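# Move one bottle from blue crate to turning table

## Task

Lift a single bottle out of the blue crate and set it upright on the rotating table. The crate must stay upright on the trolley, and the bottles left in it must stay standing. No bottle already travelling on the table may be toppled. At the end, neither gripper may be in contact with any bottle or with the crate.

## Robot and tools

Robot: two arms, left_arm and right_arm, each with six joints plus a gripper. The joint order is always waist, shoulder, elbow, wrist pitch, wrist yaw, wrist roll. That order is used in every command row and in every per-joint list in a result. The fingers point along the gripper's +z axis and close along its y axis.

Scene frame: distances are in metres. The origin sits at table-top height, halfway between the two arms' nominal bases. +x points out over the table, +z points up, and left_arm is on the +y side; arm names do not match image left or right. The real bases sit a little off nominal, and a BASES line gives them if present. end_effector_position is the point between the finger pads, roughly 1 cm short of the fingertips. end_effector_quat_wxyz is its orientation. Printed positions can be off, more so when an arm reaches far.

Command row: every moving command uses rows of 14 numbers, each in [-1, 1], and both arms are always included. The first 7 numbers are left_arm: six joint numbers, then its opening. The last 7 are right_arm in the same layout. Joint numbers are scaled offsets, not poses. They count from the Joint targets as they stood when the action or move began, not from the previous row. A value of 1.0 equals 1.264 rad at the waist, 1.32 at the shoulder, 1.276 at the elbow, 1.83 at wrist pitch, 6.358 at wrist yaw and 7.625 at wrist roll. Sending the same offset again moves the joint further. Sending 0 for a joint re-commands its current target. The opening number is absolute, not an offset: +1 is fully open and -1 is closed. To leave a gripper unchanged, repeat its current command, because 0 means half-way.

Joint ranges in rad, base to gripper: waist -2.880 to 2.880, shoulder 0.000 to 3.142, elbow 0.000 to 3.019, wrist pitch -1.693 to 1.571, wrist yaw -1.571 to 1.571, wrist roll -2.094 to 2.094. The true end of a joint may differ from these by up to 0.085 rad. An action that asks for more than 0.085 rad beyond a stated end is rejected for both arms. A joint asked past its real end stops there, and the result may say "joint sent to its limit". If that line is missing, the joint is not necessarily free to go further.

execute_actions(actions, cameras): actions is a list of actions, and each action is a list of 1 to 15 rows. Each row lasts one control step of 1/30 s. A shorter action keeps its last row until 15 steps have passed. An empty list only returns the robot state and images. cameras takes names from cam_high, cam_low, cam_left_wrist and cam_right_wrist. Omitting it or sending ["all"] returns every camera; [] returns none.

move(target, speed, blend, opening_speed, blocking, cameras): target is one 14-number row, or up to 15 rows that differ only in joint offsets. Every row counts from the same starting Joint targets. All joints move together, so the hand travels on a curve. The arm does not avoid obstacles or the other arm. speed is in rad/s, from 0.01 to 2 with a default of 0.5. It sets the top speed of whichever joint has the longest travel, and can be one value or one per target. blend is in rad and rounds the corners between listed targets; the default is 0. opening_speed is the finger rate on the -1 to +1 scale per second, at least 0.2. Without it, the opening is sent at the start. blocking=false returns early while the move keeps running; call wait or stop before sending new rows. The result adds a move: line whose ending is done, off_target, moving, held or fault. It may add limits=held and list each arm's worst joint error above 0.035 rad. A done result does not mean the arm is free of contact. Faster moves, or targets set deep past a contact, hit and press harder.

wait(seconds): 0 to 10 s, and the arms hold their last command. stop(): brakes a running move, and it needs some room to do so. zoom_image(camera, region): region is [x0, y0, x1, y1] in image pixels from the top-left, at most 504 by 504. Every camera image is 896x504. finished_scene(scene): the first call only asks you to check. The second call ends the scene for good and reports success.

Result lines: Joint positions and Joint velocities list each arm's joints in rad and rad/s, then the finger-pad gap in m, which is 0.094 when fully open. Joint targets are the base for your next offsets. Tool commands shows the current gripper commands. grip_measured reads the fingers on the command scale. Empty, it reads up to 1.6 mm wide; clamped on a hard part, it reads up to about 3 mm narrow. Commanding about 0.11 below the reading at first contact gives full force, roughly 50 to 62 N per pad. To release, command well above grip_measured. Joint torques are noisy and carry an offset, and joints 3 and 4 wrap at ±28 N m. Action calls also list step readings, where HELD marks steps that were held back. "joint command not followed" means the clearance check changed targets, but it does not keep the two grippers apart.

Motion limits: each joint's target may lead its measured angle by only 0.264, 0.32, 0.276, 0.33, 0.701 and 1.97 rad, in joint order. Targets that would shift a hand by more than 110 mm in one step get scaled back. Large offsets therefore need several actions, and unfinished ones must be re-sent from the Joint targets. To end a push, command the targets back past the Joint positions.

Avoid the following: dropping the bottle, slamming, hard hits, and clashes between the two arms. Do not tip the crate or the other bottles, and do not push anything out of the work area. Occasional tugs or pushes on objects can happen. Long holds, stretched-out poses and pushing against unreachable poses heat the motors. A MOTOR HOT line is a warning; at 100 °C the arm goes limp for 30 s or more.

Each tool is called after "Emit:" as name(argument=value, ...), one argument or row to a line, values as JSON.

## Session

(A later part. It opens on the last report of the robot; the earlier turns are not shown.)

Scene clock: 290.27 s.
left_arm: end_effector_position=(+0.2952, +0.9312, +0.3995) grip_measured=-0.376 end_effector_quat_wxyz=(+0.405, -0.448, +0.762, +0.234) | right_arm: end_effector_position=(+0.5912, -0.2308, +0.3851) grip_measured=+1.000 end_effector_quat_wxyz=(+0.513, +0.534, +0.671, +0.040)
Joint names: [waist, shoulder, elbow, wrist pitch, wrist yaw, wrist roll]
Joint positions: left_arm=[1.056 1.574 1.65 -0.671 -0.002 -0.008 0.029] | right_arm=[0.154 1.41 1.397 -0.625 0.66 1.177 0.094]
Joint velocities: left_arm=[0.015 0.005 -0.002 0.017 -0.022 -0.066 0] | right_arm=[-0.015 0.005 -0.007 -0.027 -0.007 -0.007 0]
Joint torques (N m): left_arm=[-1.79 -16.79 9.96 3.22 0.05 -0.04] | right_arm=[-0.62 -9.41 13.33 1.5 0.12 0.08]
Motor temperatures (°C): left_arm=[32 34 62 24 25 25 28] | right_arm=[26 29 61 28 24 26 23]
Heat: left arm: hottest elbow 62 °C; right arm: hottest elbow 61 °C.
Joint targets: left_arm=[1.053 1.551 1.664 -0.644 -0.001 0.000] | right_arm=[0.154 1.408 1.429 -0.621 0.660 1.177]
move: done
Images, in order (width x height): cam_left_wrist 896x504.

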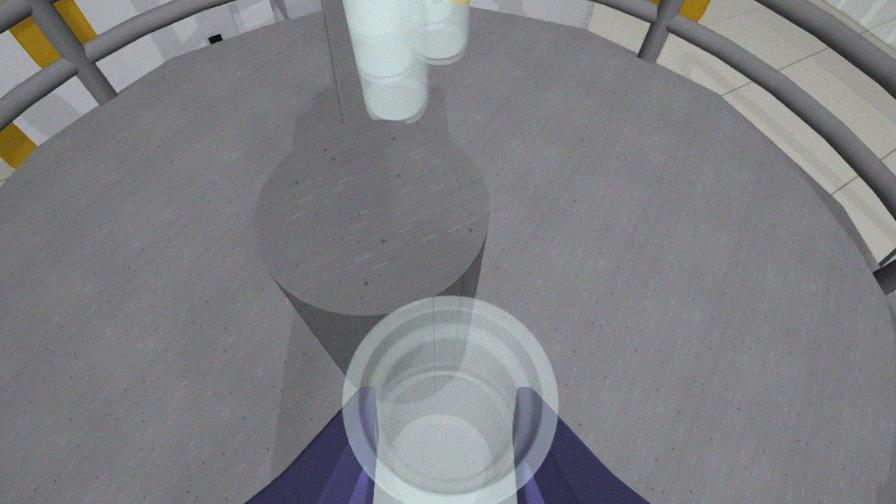

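Emit:
move(
  target=[0, 0, -0.0094, 0.0052, 0, 0, -0.55, 0, 0, 0, 0, 0, 0, 1.0],
  speed=0.05,
  cameras=[],
)

Scene clock: 296.30 s.
left_arm: end_effector_position=(+0.2952, +0.9311, +0.3943) grip_measured=-0.376 end_effector_quat_wxyz=(+0.404, -0.448, +0.762, +0.234) | right_arm: end_effector_position=(+0.5912, -0.2308, +0.3851) grip_measured=+1.000 end_effector_quat_wxyz=(+0.513, +0.534, +0.671, +0.040)
Joint names: [waist, shoulder, elbow, wrist pitch, wrist yaw, wrist roll]
Joint positions: left_arm=[1.056 1.574 1.637 -0.662 -0.002 -0.008 0.029] | right_arm=[0.154 1.41 1.397 -0.625 0.66 1.177 0.094]
Joint velocities: left_arm=[-0.015 -0.015 -0.017 0.007 0.037 0.007 -0.001] | right_arm=[-0.005 -0.005 -0.007 -0.002 -0.037 -0.007 0]
Joint torques (N m): left_arm=[-1.55 -17.32 10.06 2.85 0.03 -0.05] | right_arm=[-0.62 -9.41 13.31 1.51 0.12 0.08]
Motor temperatures (°C): left_arm=[32 35 63 24 25 25 28] | right_arm=[26 29 61 28 24 26 23]
Heat: left arm: hottest elbow 63 °C; right arm: hottest elbow 61 °C.
Joint targets: left_arm=[1.053 1.551 1.652 -0.634 -0.001 0.000] | right_arm=[0.154 1.408 1.429 -0.621 0.660 1.177]
move: done
No camera images: "cameras" was empty.

Emit:
move(
  target=[0, 0, -0.0094, 0.009, 0, 0, -0.55, 0, 0, 0, 0, 0, 0, 1.0],
  speed=0.05,
  cameras=["cam_left_wrist"],
)

Scene clock: 329.03 s.
left_arm: end_effector_position=(+0.2956, +0.9320, +0.3908) grip_measured=-0.376 end_effector_quat_wxyz=(+0.406, -0.447, +0.761, +0.235) | right_arm: end_effector_position=(+0.5912, -0.2308, +0.3851) grip_measured=+1.000 end_effector_quat_wxyz=(+0.513, +0.534, +0.671, +0.040)
Joint names: [waist, shoulder, elbow, wrist pitch, wrist yaw, wrist roll]
Joint positions: left_arm=[1.056 1.574 1.626 -0.645 -0.002 -0.008 0.029] | right_arm=[0.154 1.41 1.397 -0.625 0.66 1.177 0.094]
Joint velocities: left_arm=[-0.005 -0.015 -0.017 0.012 -0.022 0.037 -0.001] | right_arm=[-0.005 -0.005 -0.012 -0.022 -0.007 0.007 0]
Joint torques (N m): left_arm=[-1.96 -17.14 10.09 3.02 0.05 0] | right_arm=[-0.62 -9.41 13.31 1.5 0.12 0.08]
Motor temperatures (°C): left_arm=[32 36 63 24 25 25 28] | right_arm=[26 29 62 27 24 26 23]
Heat: left arm: hottest elbow 63 °C; right arm: hottest elbow 62 °C.
Joint targets: left_arm=[1.053 1.551 1.640 -0.618 -0.001 0.000] | right_arm=[0.154 1.408 1.429 -0.621 0.660 1.177]
move: done
Images, in order (width x height): cam_left_wrist 896x504.

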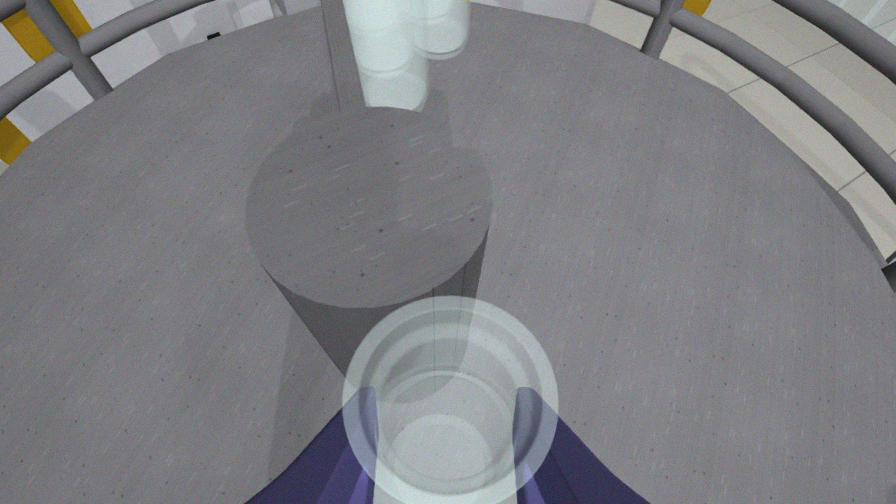

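Emit:
zoom_image(
  camera="cam_left_wrist",
  region=[300, 260, 600, 504],
)

Scaled by 1.680 from the camera's 896x504 image, which has a finer 1280x720 frame.

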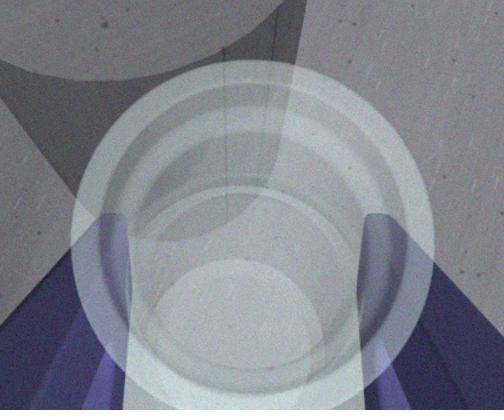

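Emit:
move(
  target=[0, -0.0364, -0.0439, 0.0066, 0, 0, -0.55, 0, 0, 0, 0, 0, 0, 1.0],
  speed=0.08,
  cameras=["cam_left_wrist", "cam_low"],
)

Emit:
zoom_image(
  camera="cam_left_wrist",
  region=[300, 260, 600, 504],
)

Scene clock: 362.97 s.
left_arm: end_effector_position=(+0.2883, +0.9190, +0.3867) grip_measured=-0.376 end_effector_quat_wxyz=(+0.405, -0.448, +0.762, +0.234) | right_arm: end_effector_position=(+0.5912, -0.2308, +0.3851) grip_measured=+1.000 end_effector_quat_wxyz=(+0.513, +0.534, +0.671, +0.040)
Joint names: [waist, shoulder, elbow, wrist pitch, wrist yaw, wrist roll]
Joint positions: left_arm=[1.056 1.535 1.571 -0.632 -0.002 -0.008 0.029] | right_arm=[0.154 1.41 1.397 -0.625 0.66 1.177 0.094]
Joint velocities: left_arm=[0.015 -0.005 -0.022 -0.002 -0.066 -0.066 -0.001] | right_arm=[-0.015 0.005 0.022 -0.007 -0.007 0.066 0]
Joint torques (N m): left_arm=[-2.08 -16.91 10.06 2.77 0.02 -0.06] | right_arm=[-0.62 -9.41 13.33 1.5 0.12 0.08]
Motor temperatures (°C): left_arm=[32 36 61 24 25 25 29] | right_arm=[26 29 62 27 24 26 23]
Heat: left arm: hottest elbow 61 °C; right arm: hottest elbow 62 °C.
Joint targets: left_arm=[1.053 1.503 1.584 -0.605 -0.001 0.000] | right_arm=[0.154 1.408 1.429 -0.621 0.660 1.177]
move: done
Images, in order (width x height): cam_low 896x504, cam_left_wrist 896x504.

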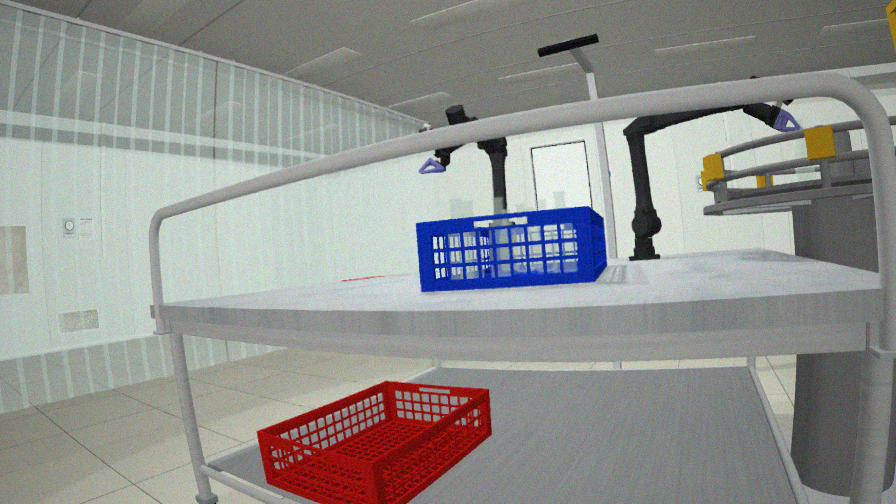

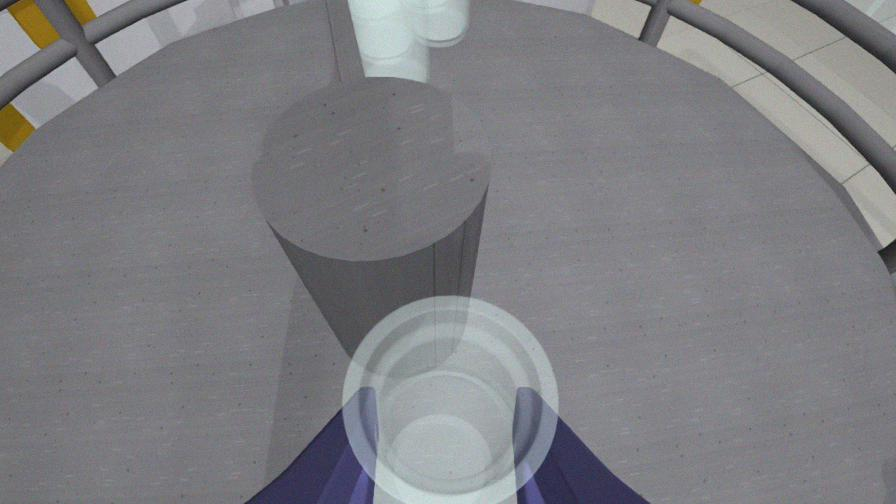

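Scaled by 1.680 from the camera's 896x504 image, which has a finer 1280x720 frame.

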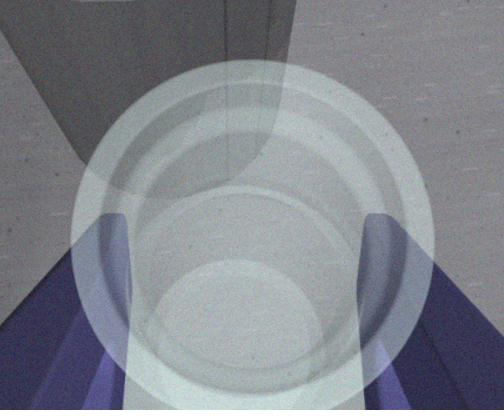

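Emit:
move(
  target=[0, -0.0159, -0.0337, 0.0145, 0, 0, -0.55, 0, 0, 0, 0, 0, 0, 1.0],
  speed=0.05,
  cameras=["cam_left_wrist"],
)

Emit:
zoom_image(
  camera="cam_left_wrist",
  region=[300, 260, 600, 504],
)

Scene clock: 399.67 s.
left_arm: end_effector_position=(+0.2850, +0.9133, +0.3774) grip_measured=-0.376 end_effector_quat_wxyz=(+0.405, -0.448, +0.762, +0.234) | right_arm: end_effector_position=(+0.5912, -0.2308, +0.3851) grip_measured=+1.000 end_effector_quat_wxyz=(+0.513, +0.534, +0.671, +0.040)
Joint names: [waist, shoulder, elbow, wrist pitch, wrist yaw, wrist roll]
Joint positions: left_arm=[1.056 1.518 1.527 -0.607 -0.002 -0.008 0.029] | right_arm=[0.154 1.41 1.397 -0.625 0.66 1.177 0.094]
Joint velocities: left_arm=[0.015 -0.005 0.002 0.007 0.007 -0.007 0] | right_arm=[-0.024 -0.015 -0.002 -0.002 0.022 -0.066 0]
Joint torques (N m): left_arm=[-1.67 -16.85 10.11 2.89 0.04 -0.05] | right_arm=[-0.56 -9.35 13.33 1.51 0.12 0.08]
Motor temperatures (°C): left_arm=[32 34 60 24 25 25 29] | right_arm=[26 29 63 27 24 26 23]
Heat: left arm: hottest elbow 60 °C; right arm: hottest elbow 63 °C.
Joint targets: left_arm=[1.053 1.482 1.541 -0.579 -0.001 0.000] | right_arm=[0.154 1.408 1.429 -0.621 0.660 1.177]
move: off_target (left_arm); left_arm: the shoulder is farthest, 0.036 rad from its target
Images, in order (width x height): cam_left_wrist 896x504.

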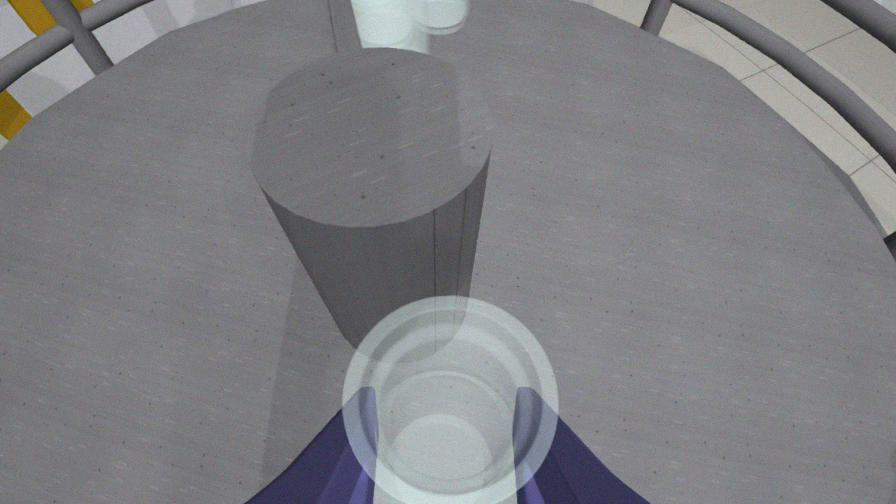

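Scaled by 1.680 from the camera's 896x504 image, which has a finer 1280x720 frame.

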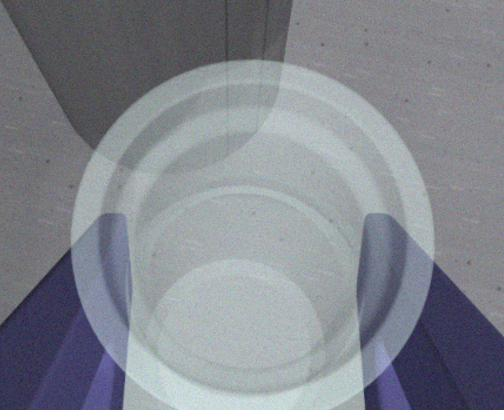

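Emit:
move(
  target=[0, -0.0089, -0.0309, 0.0184, 0, 0, -0.55, 0, 0, 0, 0, 0, 0, 1.0],
  speed=0.05,
  cameras=["cam_left_wrist"],
)

Scene clock: 430.73 s.
left_arm: end_effector_position=(+0.2832, +0.9101, +0.3698) grip_measured=-0.376 end_effector_quat_wxyz=(+0.408, -0.447, +0.760, +0.236) | right_arm: end_effector_position=(+0.5912, -0.2308, +0.3851) grip_measured=+1.000 end_effector_quat_wxyz=(+0.513, +0.534, +0.671, +0.040)
Joint names: [waist, shoulder, elbow, wrist pitch, wrist yaw, wrist roll]
Joint positions: left_arm=[1.056 1.505 1.489 -0.572 -0.002 -0.008 0.029] | right_arm=[0.154 1.41 1.397 -0.625 0.66 1.177 0.094]
Joint velocities: left_arm=[-0.005 0.005 0.007 -0.012 0.037 -0.007 -0.001] | right_arm=[-0.005 -0.005 -0.012 -0.022 0.007 0.007 0]
Joint torques (N m): left_arm=[-2.2 -16.62 9.96 2.88 0.04 -0.03] | right_arm=[-0.62 -9.35 13.31 1.5 0.12 0.08]
Motor temperatures (°C): left_arm=[31 35 60 24 25 25 29] | right_arm=[25 29 63 27 24 26 23]
Heat: left arm: hottest elbow 60 °C; right arm: hottest elbow 63 °C.
Joint targets: left_arm=[1.053 1.470 1.502 -0.545 -0.001 0.000] | right_arm=[0.154 1.408 1.429 -0.621 0.660 1.177]
move: done
Images, in order (width x height): cam_left_wrist 896x504.

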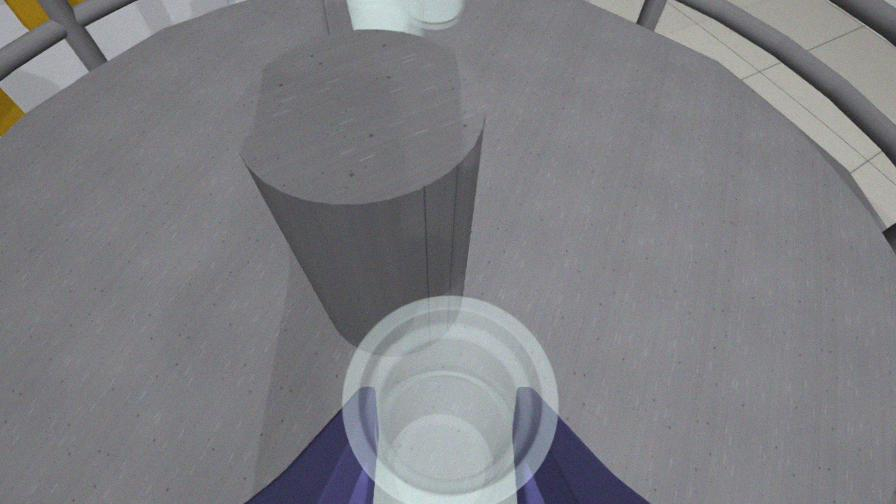

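Emit:
move(
  target=[0, -0.0026, -0.0180, 0.0084, 0, 0, -0.55, 0, 0, 0, 0, 0, 0, 1.0],
  speed=0.04,
  cameras=["cam_left_wrist"],
)

Scene clock: 447.67 s.
left_arm: end_effector_position=(+0.2821, +0.9080, +0.3693) grip_measured=-0.376 end_effector_quat_wxyz=(+0.413, -0.445, +0.758, +0.238) | right_arm: end_effector_position=(+0.5912, -0.2308, +0.3851) grip_measured=+1.000 end_effector_quat_wxyz=(+0.513, +0.534, +0.671, +0.040)
Joint names: [waist, shoulder, elbow, wrist pitch, wrist yaw, wrist roll]
Joint positions: left_arm=[1.056 1.495 1.47 -0.552 -0.001 -0.008 0.029] | right_arm=[0.154 1.41 1.397 -0.625 0.66 1.177 0.094]
Joint velocities: left_arm=[-0.015 0.005 -0.022 -0.017 0.022 -0.022 0.001] | right_arm=[0.005 -0.005 0.012 0.002 0.037 0.081 0]
Joint torques (N m): left_arm=[-1.85 -15.97 9.5 2.71 0.01 -0.02] | right_arm=[-0.62 -9.41 13.33 1.5 0.12 0.08]
Motor temperatures (°C): left_arm=[31 37 59 24 25 25 29] | right_arm=[25 29 64 27 24 26 23]
Heat: left arm: hottest elbow 59 °C; right arm: hottest elbow 64 °C.
Joint targets: left_arm=[1.053 1.467 1.478 -0.530 -0.001 0.000] | right_arm=[0.154 1.408 1.429 -0.621 0.660 1.177]
move: done
Images, in order (width x height): cam_left_wrist 896x504.

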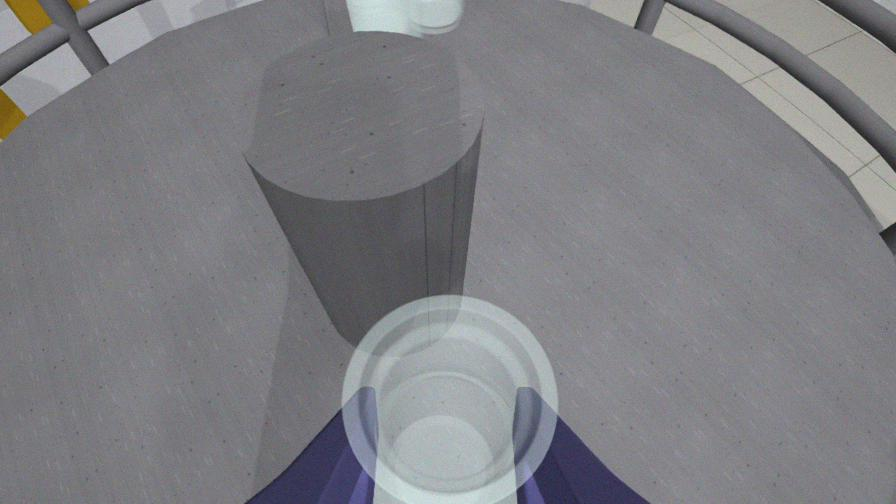

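Emit:
move(
  target=[0, 0, -0.0078, 0, 0, 0, -0.55, 0, 0, 0, 0, 0, 0, 1.0],
  speed=0.04,
  cameras=["cam_left_wrist"],
)

Emit:
zoom_image(
  camera="cam_left_wrist",
  region=[300, 260, 600, 504],
)

Scene clock: 474.00 s.
left_arm: end_effector_position=(+0.2816, +0.9066, +0.3693) grip_measured=-0.376 end_effector_quat_wxyz=(+0.414, -0.445, +0.758, +0.238) | right_arm: end_effector_position=(+0.5912, -0.2308, +0.3851) grip_measured=+1.000 end_effector_quat_wxyz=(+0.513, +0.534, +0.671, +0.040)
Joint names: [waist, shoulder, elbow, wrist pitch, wrist yaw, wrist roll]
Joint positions: left_arm=[1.056 1.491 1.464 -0.549 0 -0.008 0.029] | right_arm=[0.154 1.41 1.397 -0.625 0.66 1.177 0.094]
Joint velocities: left_arm=[0.005 -0.005 -0.017 0.007 0.022 0.051 0.001] | right_arm=[-0.005 -0.005 -0.007 0.007 -0.022 -0.007 0]
Joint torques (N m): left_arm=[-2.02 -15.62 9.32 2.67 -0.06 -0.08] | right_arm=[-0.62 -9.41 13.33 1.5 0.12 0.08]
Motor temperatures (°C): left_arm=[31 36 59 24 25 25 29] | right_arm=[25 29 64 27 24 26 23]
Heat: left arm: hottest elbow 59 °C; right arm: hottest elbow 64 °C.
Joint targets: left_arm=[1.053 1.467 1.469 -0.530 0.000 0.000] | right_arm=[0.154 1.408 1.429 -0.621 0.660 1.177]
move: done
Images, in order (width x height): cam_left_wrist 896x504.

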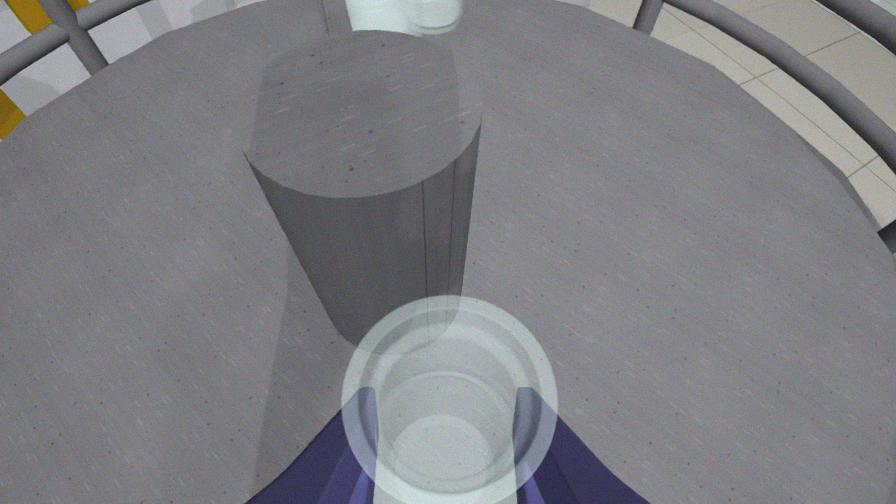

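Scaled by 1.680 from the camera's 896x504 image, which has a finer 1280x720 frame.

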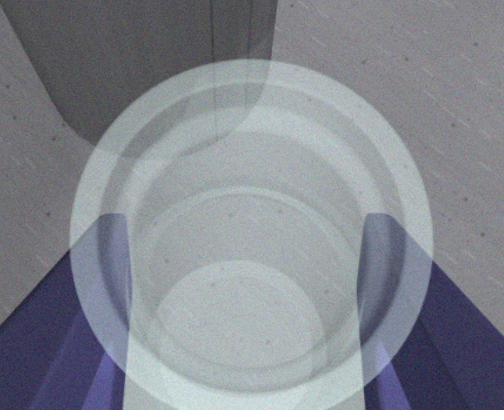

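Emit:
execute_actions(
  actions=[
    [[-0.0002,0,0.0005,0,0,0,-0.55,0,0,0,0,0,0,1.0],[-0.0008,0,0.001,0,0,0,-0.55,0,0,0,0,0,0,1.0],[-0.0018,0,0.0016,0,0,0,-0.55,0,0,0,0,0,0,1.0],[-0.0032,0,0.0021,0,0,0,-0.55,0,0,0,0,0,0,1.0],[-0.0049,0,0.0026,0,0,0,-0.55,0,0,0,0,0,0,1.0],[-0.0069,0,0.0031,0,0,0,-0.55,0,0,0,0,0,0,1.0],[-0.0089,0,0.0036,0,0,0,-0.55,0,0,0,0,0,0,1.0],[-0.0109,0,0.0042,0,0,0,-0.55,0,0,0,0,0,0,1.0],[-0.0128,0,0.0047,0,0,0,-0.55,0,0,0,0,0,0,1.0],[-0.0148,0,0.0052,0,0,0,-0.55,0,0,0,0,0,0,1.0],[-0.0168,0,0.0057,0,0,0,-0.5,0,0,0,0,0,0,1.0],[-0.0188,0,0.0062,0,0,0,-0.36,0,0,0,0,0,0,1.0],[-0.0207,0,0.0068,0,0,0,-0.25,0,0,0,0,0,0,1.0],[-0.0227,0,0.0073,0,0,0,-0.15,0,0,0,0,0,0,1.0],[-0.0247,0,0.0078,0,0,0,-0.05,0,0,0,0,0,0,1.0]],
    [[-0.0018,0,0,0,0,0,0.05,0,0,0,0,0,0,1.0],[-0.0035,0,0,0,0,0,0.15,0,0,0,0,0,0,1.0],[-0.0051,0,0,0,0,0,0.25,0,0,0,0,0,0,1.0],[-0.0066,-0.0009,-0.0001,-0.0005,0,0,0.35,0,0,0,0,0,0,1.0],[-0.008,-0.0034,-0.0005,-0.0019,0,0,0.45,0,0,0,0,0,0,1.0],[-0.0093,-0.0075,-0.0011,-0.0042,0,0,0.55,0,0,0,0,0,0,1.0],[-0.0104,-0.013,-0.002,-0.0072,0,0,0.65,0,0,0,0,0,0,1.0],[-0.0114,-0.0196,-0.003,-0.011,0,0,0.75,0,0,0,0,0,0,1.0],[-0.0123,-0.0273,-0.0042,-0.0153,0,0,0.85,0,0,0,0,0,0,1.0],[-0.0131,-0.036,-0.0055,-0.0201,0,0,0.95,0,0,0,0,0,0,1.0],[-0.0137,-0.0454,-0.0069,-0.0254,0,0,1.0,0,0,0,0,0,0,1.0],[-0.0142,-0.0554,-0.0084,-0.0309,0,0,1.0,0,0,0,0,0,0,1.0],[-0.0146,-0.0658,-0.01,-0.0368,0,0,1.0,0,0,0,0,0,0,1.0],[-0.0149,-0.0766,-0.0116,-0.0428,0,0,1.0,0,0,0,0,0,0,1.0],[-0.0151,-0.0875,-0.0133,-0.0489,0,0,1.0,0,0,0,0,0,0,1.0]],
    [[-0.0012,-0.0109,-0.0017,-0.0061,0,0,1.0,0,0,0,0,0,0,1.0],[-0.0023,-0.0217,-0.0033,-0.0121,0,0,1.0,0,0,0,0,0,0,1.0],[-0.0033,-0.0321,-0.0049,-0.018,0,0,1.0,0,0,0,0,0,0,1.0],[-0.0042,-0.0421,-0.0064,-0.0235,0,0,1.0,0,0,0,0,0,0,1.0],[-0.0049,-0.0515,-0.0078,-0.0288,0,0,1.0,0,0,0,0,0,0,1.0],[-0.0054,-0.0602,-0.0091,-0.0336,0,0,1.0,0,0,0,0,0,0,1.0],[-0.0057,-0.0679,-0.0103,-0.0379,0,0,1.0,0,0,0,0,0,0,1.0],[-0.0058,-0.0745,-0.0113,-0.0417,0,0,1.0,0,0,0,0,0,0,1.0],[-0.0058,-0.08,-0.0122,-0.0447,0,0,1.0,0,0,0,0,0,0,1.0],[-0.0058,-0.0841,-0.0128,-0.047,0,0,1.0,0,0,0,0,0,0,1.0],[-0.0058,-0.0866,-0.0132,-0.0484,0,0,1.0,0,0,0,0,0,0,1.0],[-0.0058,-0.0875,-0.0133,-0.0489,0,0,1.0,0,0,0,0,0,0,1.0]],
  ],
  cameras=["cam_left_wrist", "cam_high"],
)

Scene clock: 525.33 s.
left_arm: end_effector_position=(+0.2574, +0.8057, +0.4758) grip_measured=+0.998 end_effector_quat_wxyz=(+0.453, -0.414, +0.751, +0.245) | right_arm: end_effector_position=(+0.5912, -0.2308, +0.3851) grip_measured=+1.000 end_effector_quat_wxyz=(+0.513, +0.534, +0.671, +0.040)
Joint names: [waist, shoulder, elbow, wrist pitch, wrist yaw, wrist roll]
Joint positions: left_arm=[1.003 1.227 1.442 -0.704 0.001 -0.008 0.094] | right_arm=[0.154 1.41 1.397 -0.625 0.66 1.177 0.094]
Joint velocities: left_arm=[0.005 -0.015 -0.002 -0.002 0.022 0.022 0] | right_arm=[-0.015 0.005 0.007 -0.017 -0.081 -0.022 0]
Joint torques (N m): left_arm=[-2.32 -9.41 9.22 1.65 -0.05 -0.04] | right_arm=[-0.67 -9.41 13.33 1.5 0.13 0.08]
Motor temperatures (°C): left_arm=[31 36 60 24 25 25 29] | right_arm=[25 29 65 27 24 26 23]
Heat: left arm: hottest elbow 60 °C; right arm: hottest elbow 65 °C.
Joint targets: left_arm=[0.995 1.236 1.445 -0.709 0.000 0.000] | right_arm=[0.154 1.408 1.429 -0.621 0.660 1.177]
Step readings (joint positions of left_arm | right_arm):
0: [1.056 1.491 1.464 -0.549 0.001 -0.008] | [0.154 1.410 1.397 -0.625 0.660 1.177]
1: [1.056 1.491 1.464 -0.549 0.001 -0.008] | [0.154 1.410 1.397 -0.625 0.660 1.177]
2: [1.056 1.491 1.464 -0.549 0.001 -0.008] | [0.154 1.410 1.397 -0.625 0.660 1.177]
4: [1.055 1.491 1.464 -0.549 0.001 -0.008] | [0.154 1.410 1.397 -0.625 0.660 1.177]
8: [1.053 1.491 1.464 -0.549 0.001 -0.008] | [0.154 1.410 1.397 -0.625 0.660 1.177]
15: [1.040 1.490 1.464 -0.549 0.001 -0.008] | [0.154 1.410 1.397 -0.625 0.660 1.177]
16: [1.038 1.490 1.464 -0.548 0.001 -0.008] | [0.154 1.410 1.397 -0.625 0.660 1.177]
17: [1.035 1.490 1.464 -0.547 0.001 -0.008] | [0.154 1.410 1.397 -0.625 0.660 1.177]
19: [1.031 1.487 1.464 -0.546 0.001 -0.008] | [0.154 1.410 1.397 -0.625 0.660 1.177]
23: [1.022 1.481 1.464 -0.546 0.001 -0.008] | [0.154 1.410 1.397 -0.625 0.660 1.177]
30: [1.012 1.441 1.463 -0.571 0.001 -0.008] | [0.154 1.410 1.397 -0.625 0.660 1.177]
31: [1.011 1.429 1.463 -0.579 0.001 -0.008] | [0.154 1.410 1.397 -0.625 0.660 1.177]
32: [1.010 1.415 1.461 -0.590 0.001 -0.008] | [0.154 1.410 1.397 -0.625 0.660 1.177]
34: [1.009 1.385 1.458 -0.609 0.001 -0.008] | [0.154 1.410 1.397 -0.625 0.660 1.177]
38: [1.006 1.316 1.454 -0.650 0.001 -0.008] | [0.154 1.410 1.397 -0.625 0.660 1.177]
45: [1.003 1.234 1.453 -0.693 0.001 -0.008] | [0.154 1.410 1.397 -0.625 0.660 1.177]
Images, in order (width x height): cam_high 896x504, cam_left_wrist 896x504.

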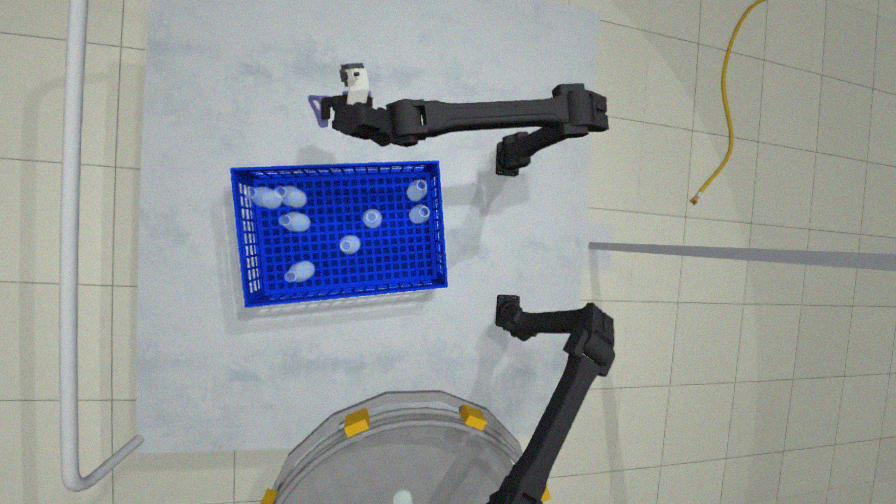

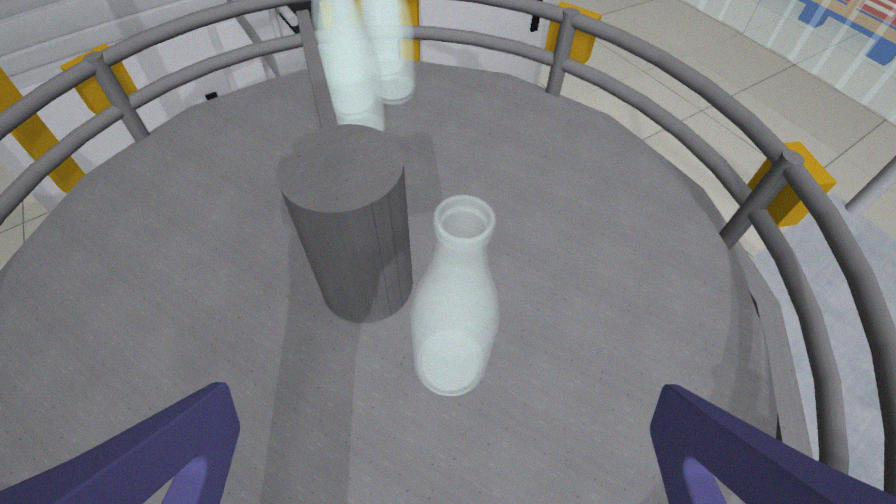

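Emit:
wait(
  seconds=0,
  cameras=["cam_high", "cam_left_wrist"],
)

Scene clock: 543.10 s.
left_arm: end_effector_position=(+0.2574, +0.8057, +0.4758) grip_measured=+0.998 end_effector_quat_wxyz=(+0.453, -0.414, +0.751, +0.245) | right_arm: end_effector_position=(+0.5912, -0.2308, +0.3851) grip_measured=+1.000 end_effector_quat_wxyz=(+0.513, +0.534, +0.671, +0.040)
Joint names: [waist, shoulder, elbow, wrist pitch, wrist yaw, wrist roll]
Joint positions: left_arm=[1.003 1.227 1.442 -0.704 0.001 -0.008 0.094] | right_arm=[0.154 1.41 1.397 -0.625 0.66 1.177 0.094]
Joint velocities: left_arm=[0.005 -0.005 0.007 -0.002 0.022 0.022 -0.001] | right_arm=[-0.015 0.005 0.007 0.007 -0.007 0.037 0]
Joint torques (N m): left_arm=[-1.96 -9.05 9.03 1.62 -0.06 -0.06] | right_arm=[-0.62 -9.41 13.33 1.5 0.12 0.08]
Motor temperatures (°C): left_arm=[31 35 59 23 25 25 28] | right_arm=[25 29 65 27 24 26 23]
Heat: left arm: hottest elbow 59 °C; right arm: hottest elbow 65 °C.
Joint targets: left_arm=[0.995 1.236 1.445 -0.709 0.000 0.000] | right_arm=[0.154 1.408 1.429 -0.621 0.660 1.177]
Tool commands: left_gripper/opening=+1.0 right_gripper/opening=+1.0
Images, in order (width x height): cam_high 896x504, cam_left_wrist 896x504.

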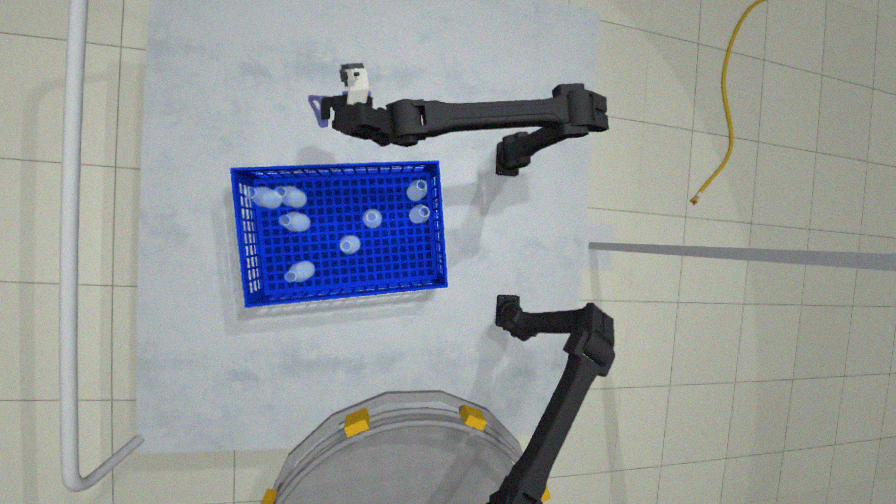

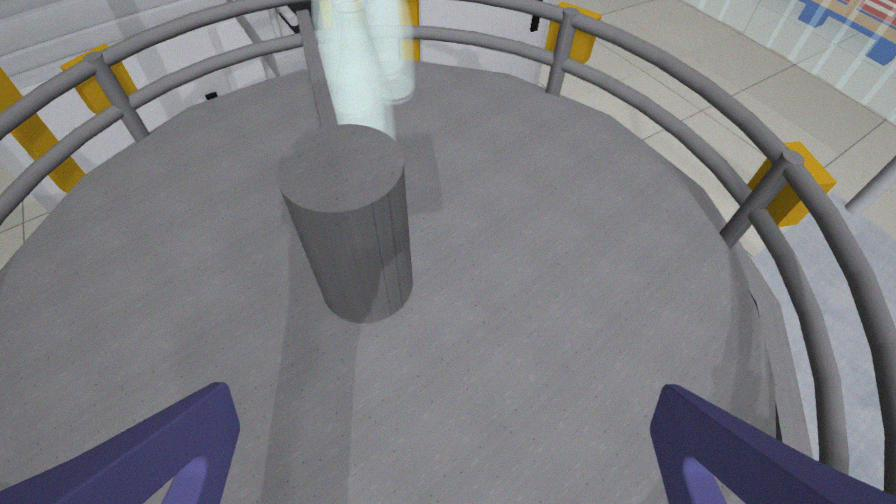

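Emit:
zoom_image(
  camera="cam_left_wrist",
  region=[260, 0, 480, 160],
)

Scaled by 2.291 from the camera's 896x504 image, which has a finer 1280x720 frame.

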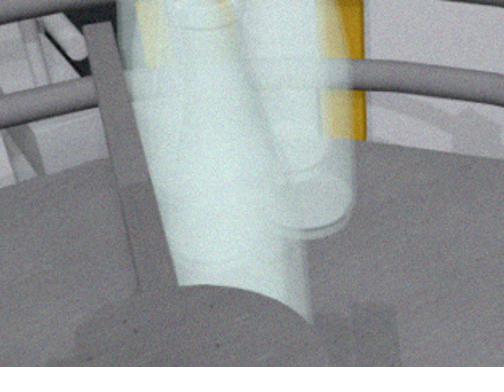

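Emit:
finished_scene(
  scene=2,
)

This call ended nothing. Check each condition of the task against the scene as it is now, look again where you are not sure, and mend what is not met. Then call finished_scene again.

Emit:
wait(
  seconds=0.5,
  cameras=["cam_high", "cam_left_wrist"],
)

Emit:
zoom_image(
  camera="cam_left_wrist",
  region=[260, 0, 480, 160],
)

Emit:
zoom_image(
  camera="cam_high",
  region=[220, 150, 460, 320],
)

Scene clock: 551.13 s.
left_arm: end_effector_position=(+0.2574, +0.8057, +0.4758) grip_measured=+0.998 end_effector_quat_wxyz=(+0.453, -0.414, +0.751, +0.245) | right_arm: end_effector_position=(+0.5912, -0.2308, +0.3851) grip_measured=+1.000 end_effector_quat_wxyz=(+0.513, +0.534, +0.671, +0.040)
Joint names: [waist, shoulder, elbow, wrist pitch, wrist yaw, wrist roll]
Joint positions: left_arm=[1.003 1.227 1.442 -0.704 0.001 -0.008 0.094] | right_arm=[0.154 1.41 1.397 -0.625 0.66 1.177 0.094]
Joint velocities: left_arm=[-0.005 -0.005 0.002 -0.007 -0.022 -0.007 -0.001] | right_arm=[-0.005 0.005 -0.002 0.002 0.037 -0.007 0]
Joint torques (N m): left_arm=[-2.49 -9.29 9.09 1.7 -0.09 -0.06] | right_arm=[-0.62 -9.41 13.33 1.5 0.12 0.08]
Motor temperatures (°C): left_arm=[31 35 58 23 25 25 28] | right_arm=[25 29 65 27 24 26 23]
Heat: left arm: hottest elbow 58 °C; right arm: hottest elbow 65 °C.
Joint targets: left_arm=[0.995 1.236 1.445 -0.709 0.000 0.000] | right_arm=[0.154 1.408 1.429 -0.621 0.660 1.177]
Tool commands: left_gripper/opening=+1.0 right_gripper/opening=+1.0
wait: 0.50 s; at rest from the start
Images, in order (width x height): cam_high 896x504, cam_left_wrist 896x504.

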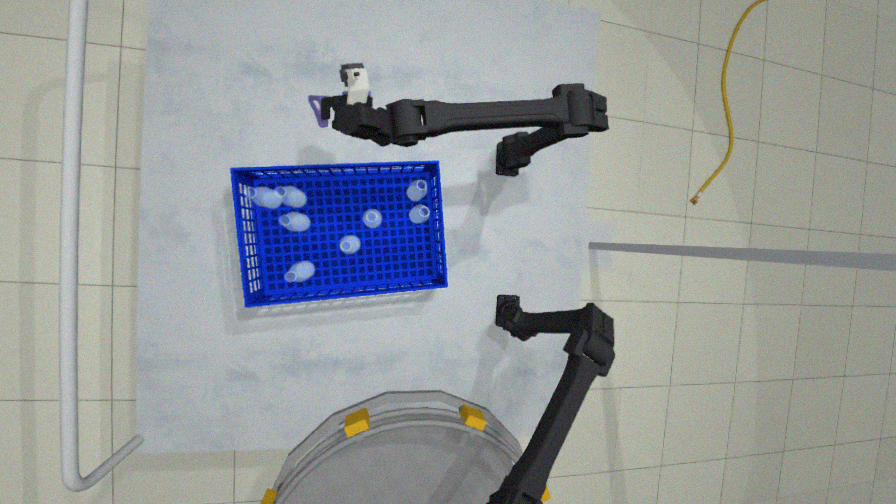

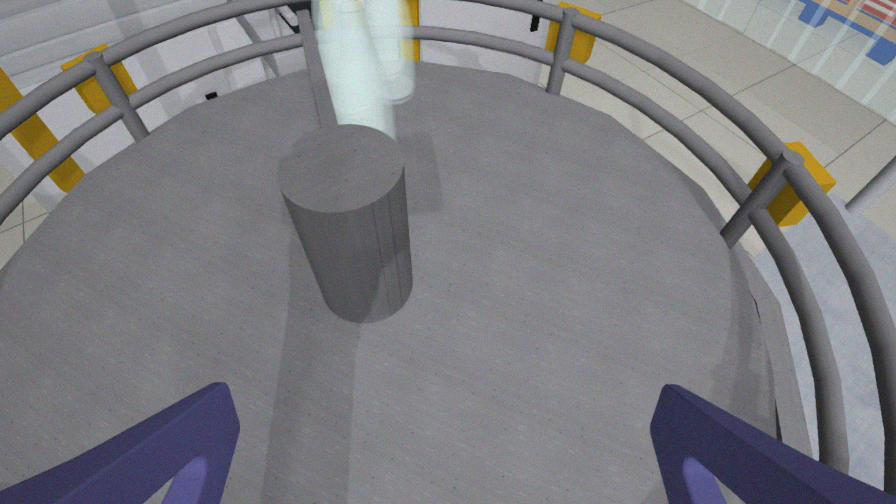

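Scaled by 2.291 from the camera's 896x504 image, which has a finer 1280x720 frame.

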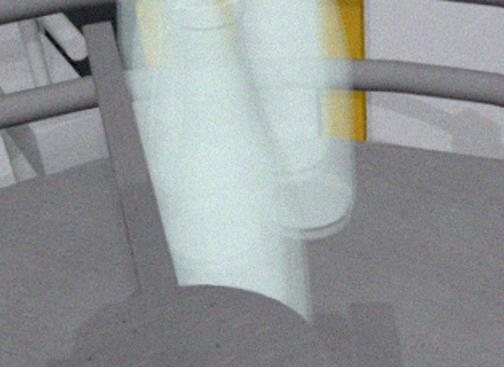

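Scaled by 2.100 from the camera's 896x504 image, which has a finer 1280x720 frame.

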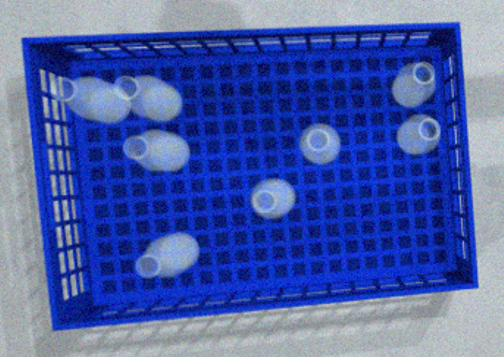

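I'll confirm the current state before ending the scene.

Emit:
execute_actions(
  actions=[],
  cameras=["cam_high", "cam_left_wrist"],
)

Scene clock: 557.00 s.
left_arm: end_effector_position=(+0.2574, +0.8057, +0.4758) grip_measured=+0.998 end_effector_quat_wxyz=(+0.453, -0.414, +0.751, +0.245) | right_arm: end_effector_position=(+0.5912, -0.2308, +0.3851) grip_measured=+1.000 end_effector_quat_wxyz=(+0.513, +0.534, +0.671, +0.040)
Joint names: [waist, shoulder, elbow, wrist pitch, wrist yaw, wrist roll]
Joint positions: left_arm=[1.003 1.227 1.442 -0.704 0.001 -0.008 0.094] | right_arm=[0.154 1.41 1.397 -0.625 0.66 1.177 0.094]
Joint velocities: left_arm=[-0.005 0.005 0.027 -0.012 0.022 0.022 0.001] | right_arm=[-0.005 -0.005 -0.007 -0.032 -0.037 0.051 0]
Joint torques (N m): left_arm=[-2.08 -9.17 9.17 1.66 -0.1 -0.08] | right_arm=[-0.62 -9.35 13.33 1.5 0.12 0.08]
Motor temperatures (°C): left_arm=[31 34 58 23 25 25 27] | right_arm=[25 29 65 27 24 26 23]
Heat: left arm: hottest elbow 58 °C; right arm: hottest elbow 65 °C.
Joint targets: left_arm=[0.995 1.236 1.445 -0.709 0.000 0.000] | right_arm=[0.154 1.408 1.429 -0.621 0.660 1.177]
Tool commands: left_gripper/opening=+1.0 right_gripper/opening=+1.0
Images, in order (width x height): cam_high 896x504, cam_left_wrist 896x504.

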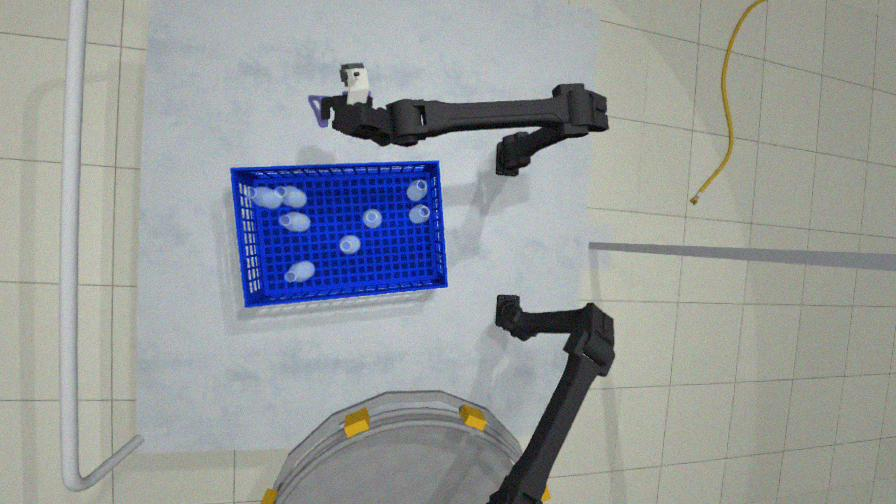

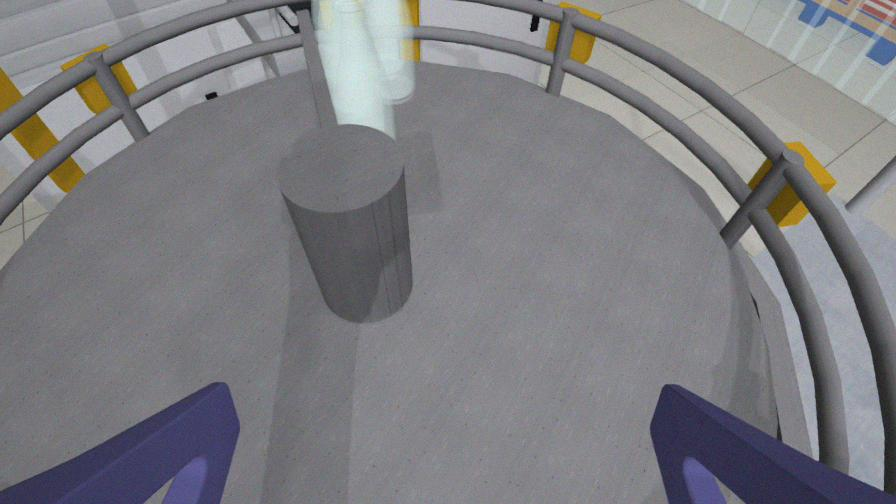

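Emit:
finished_scene(
  scene=2,
)

The scene is finished: the task was done.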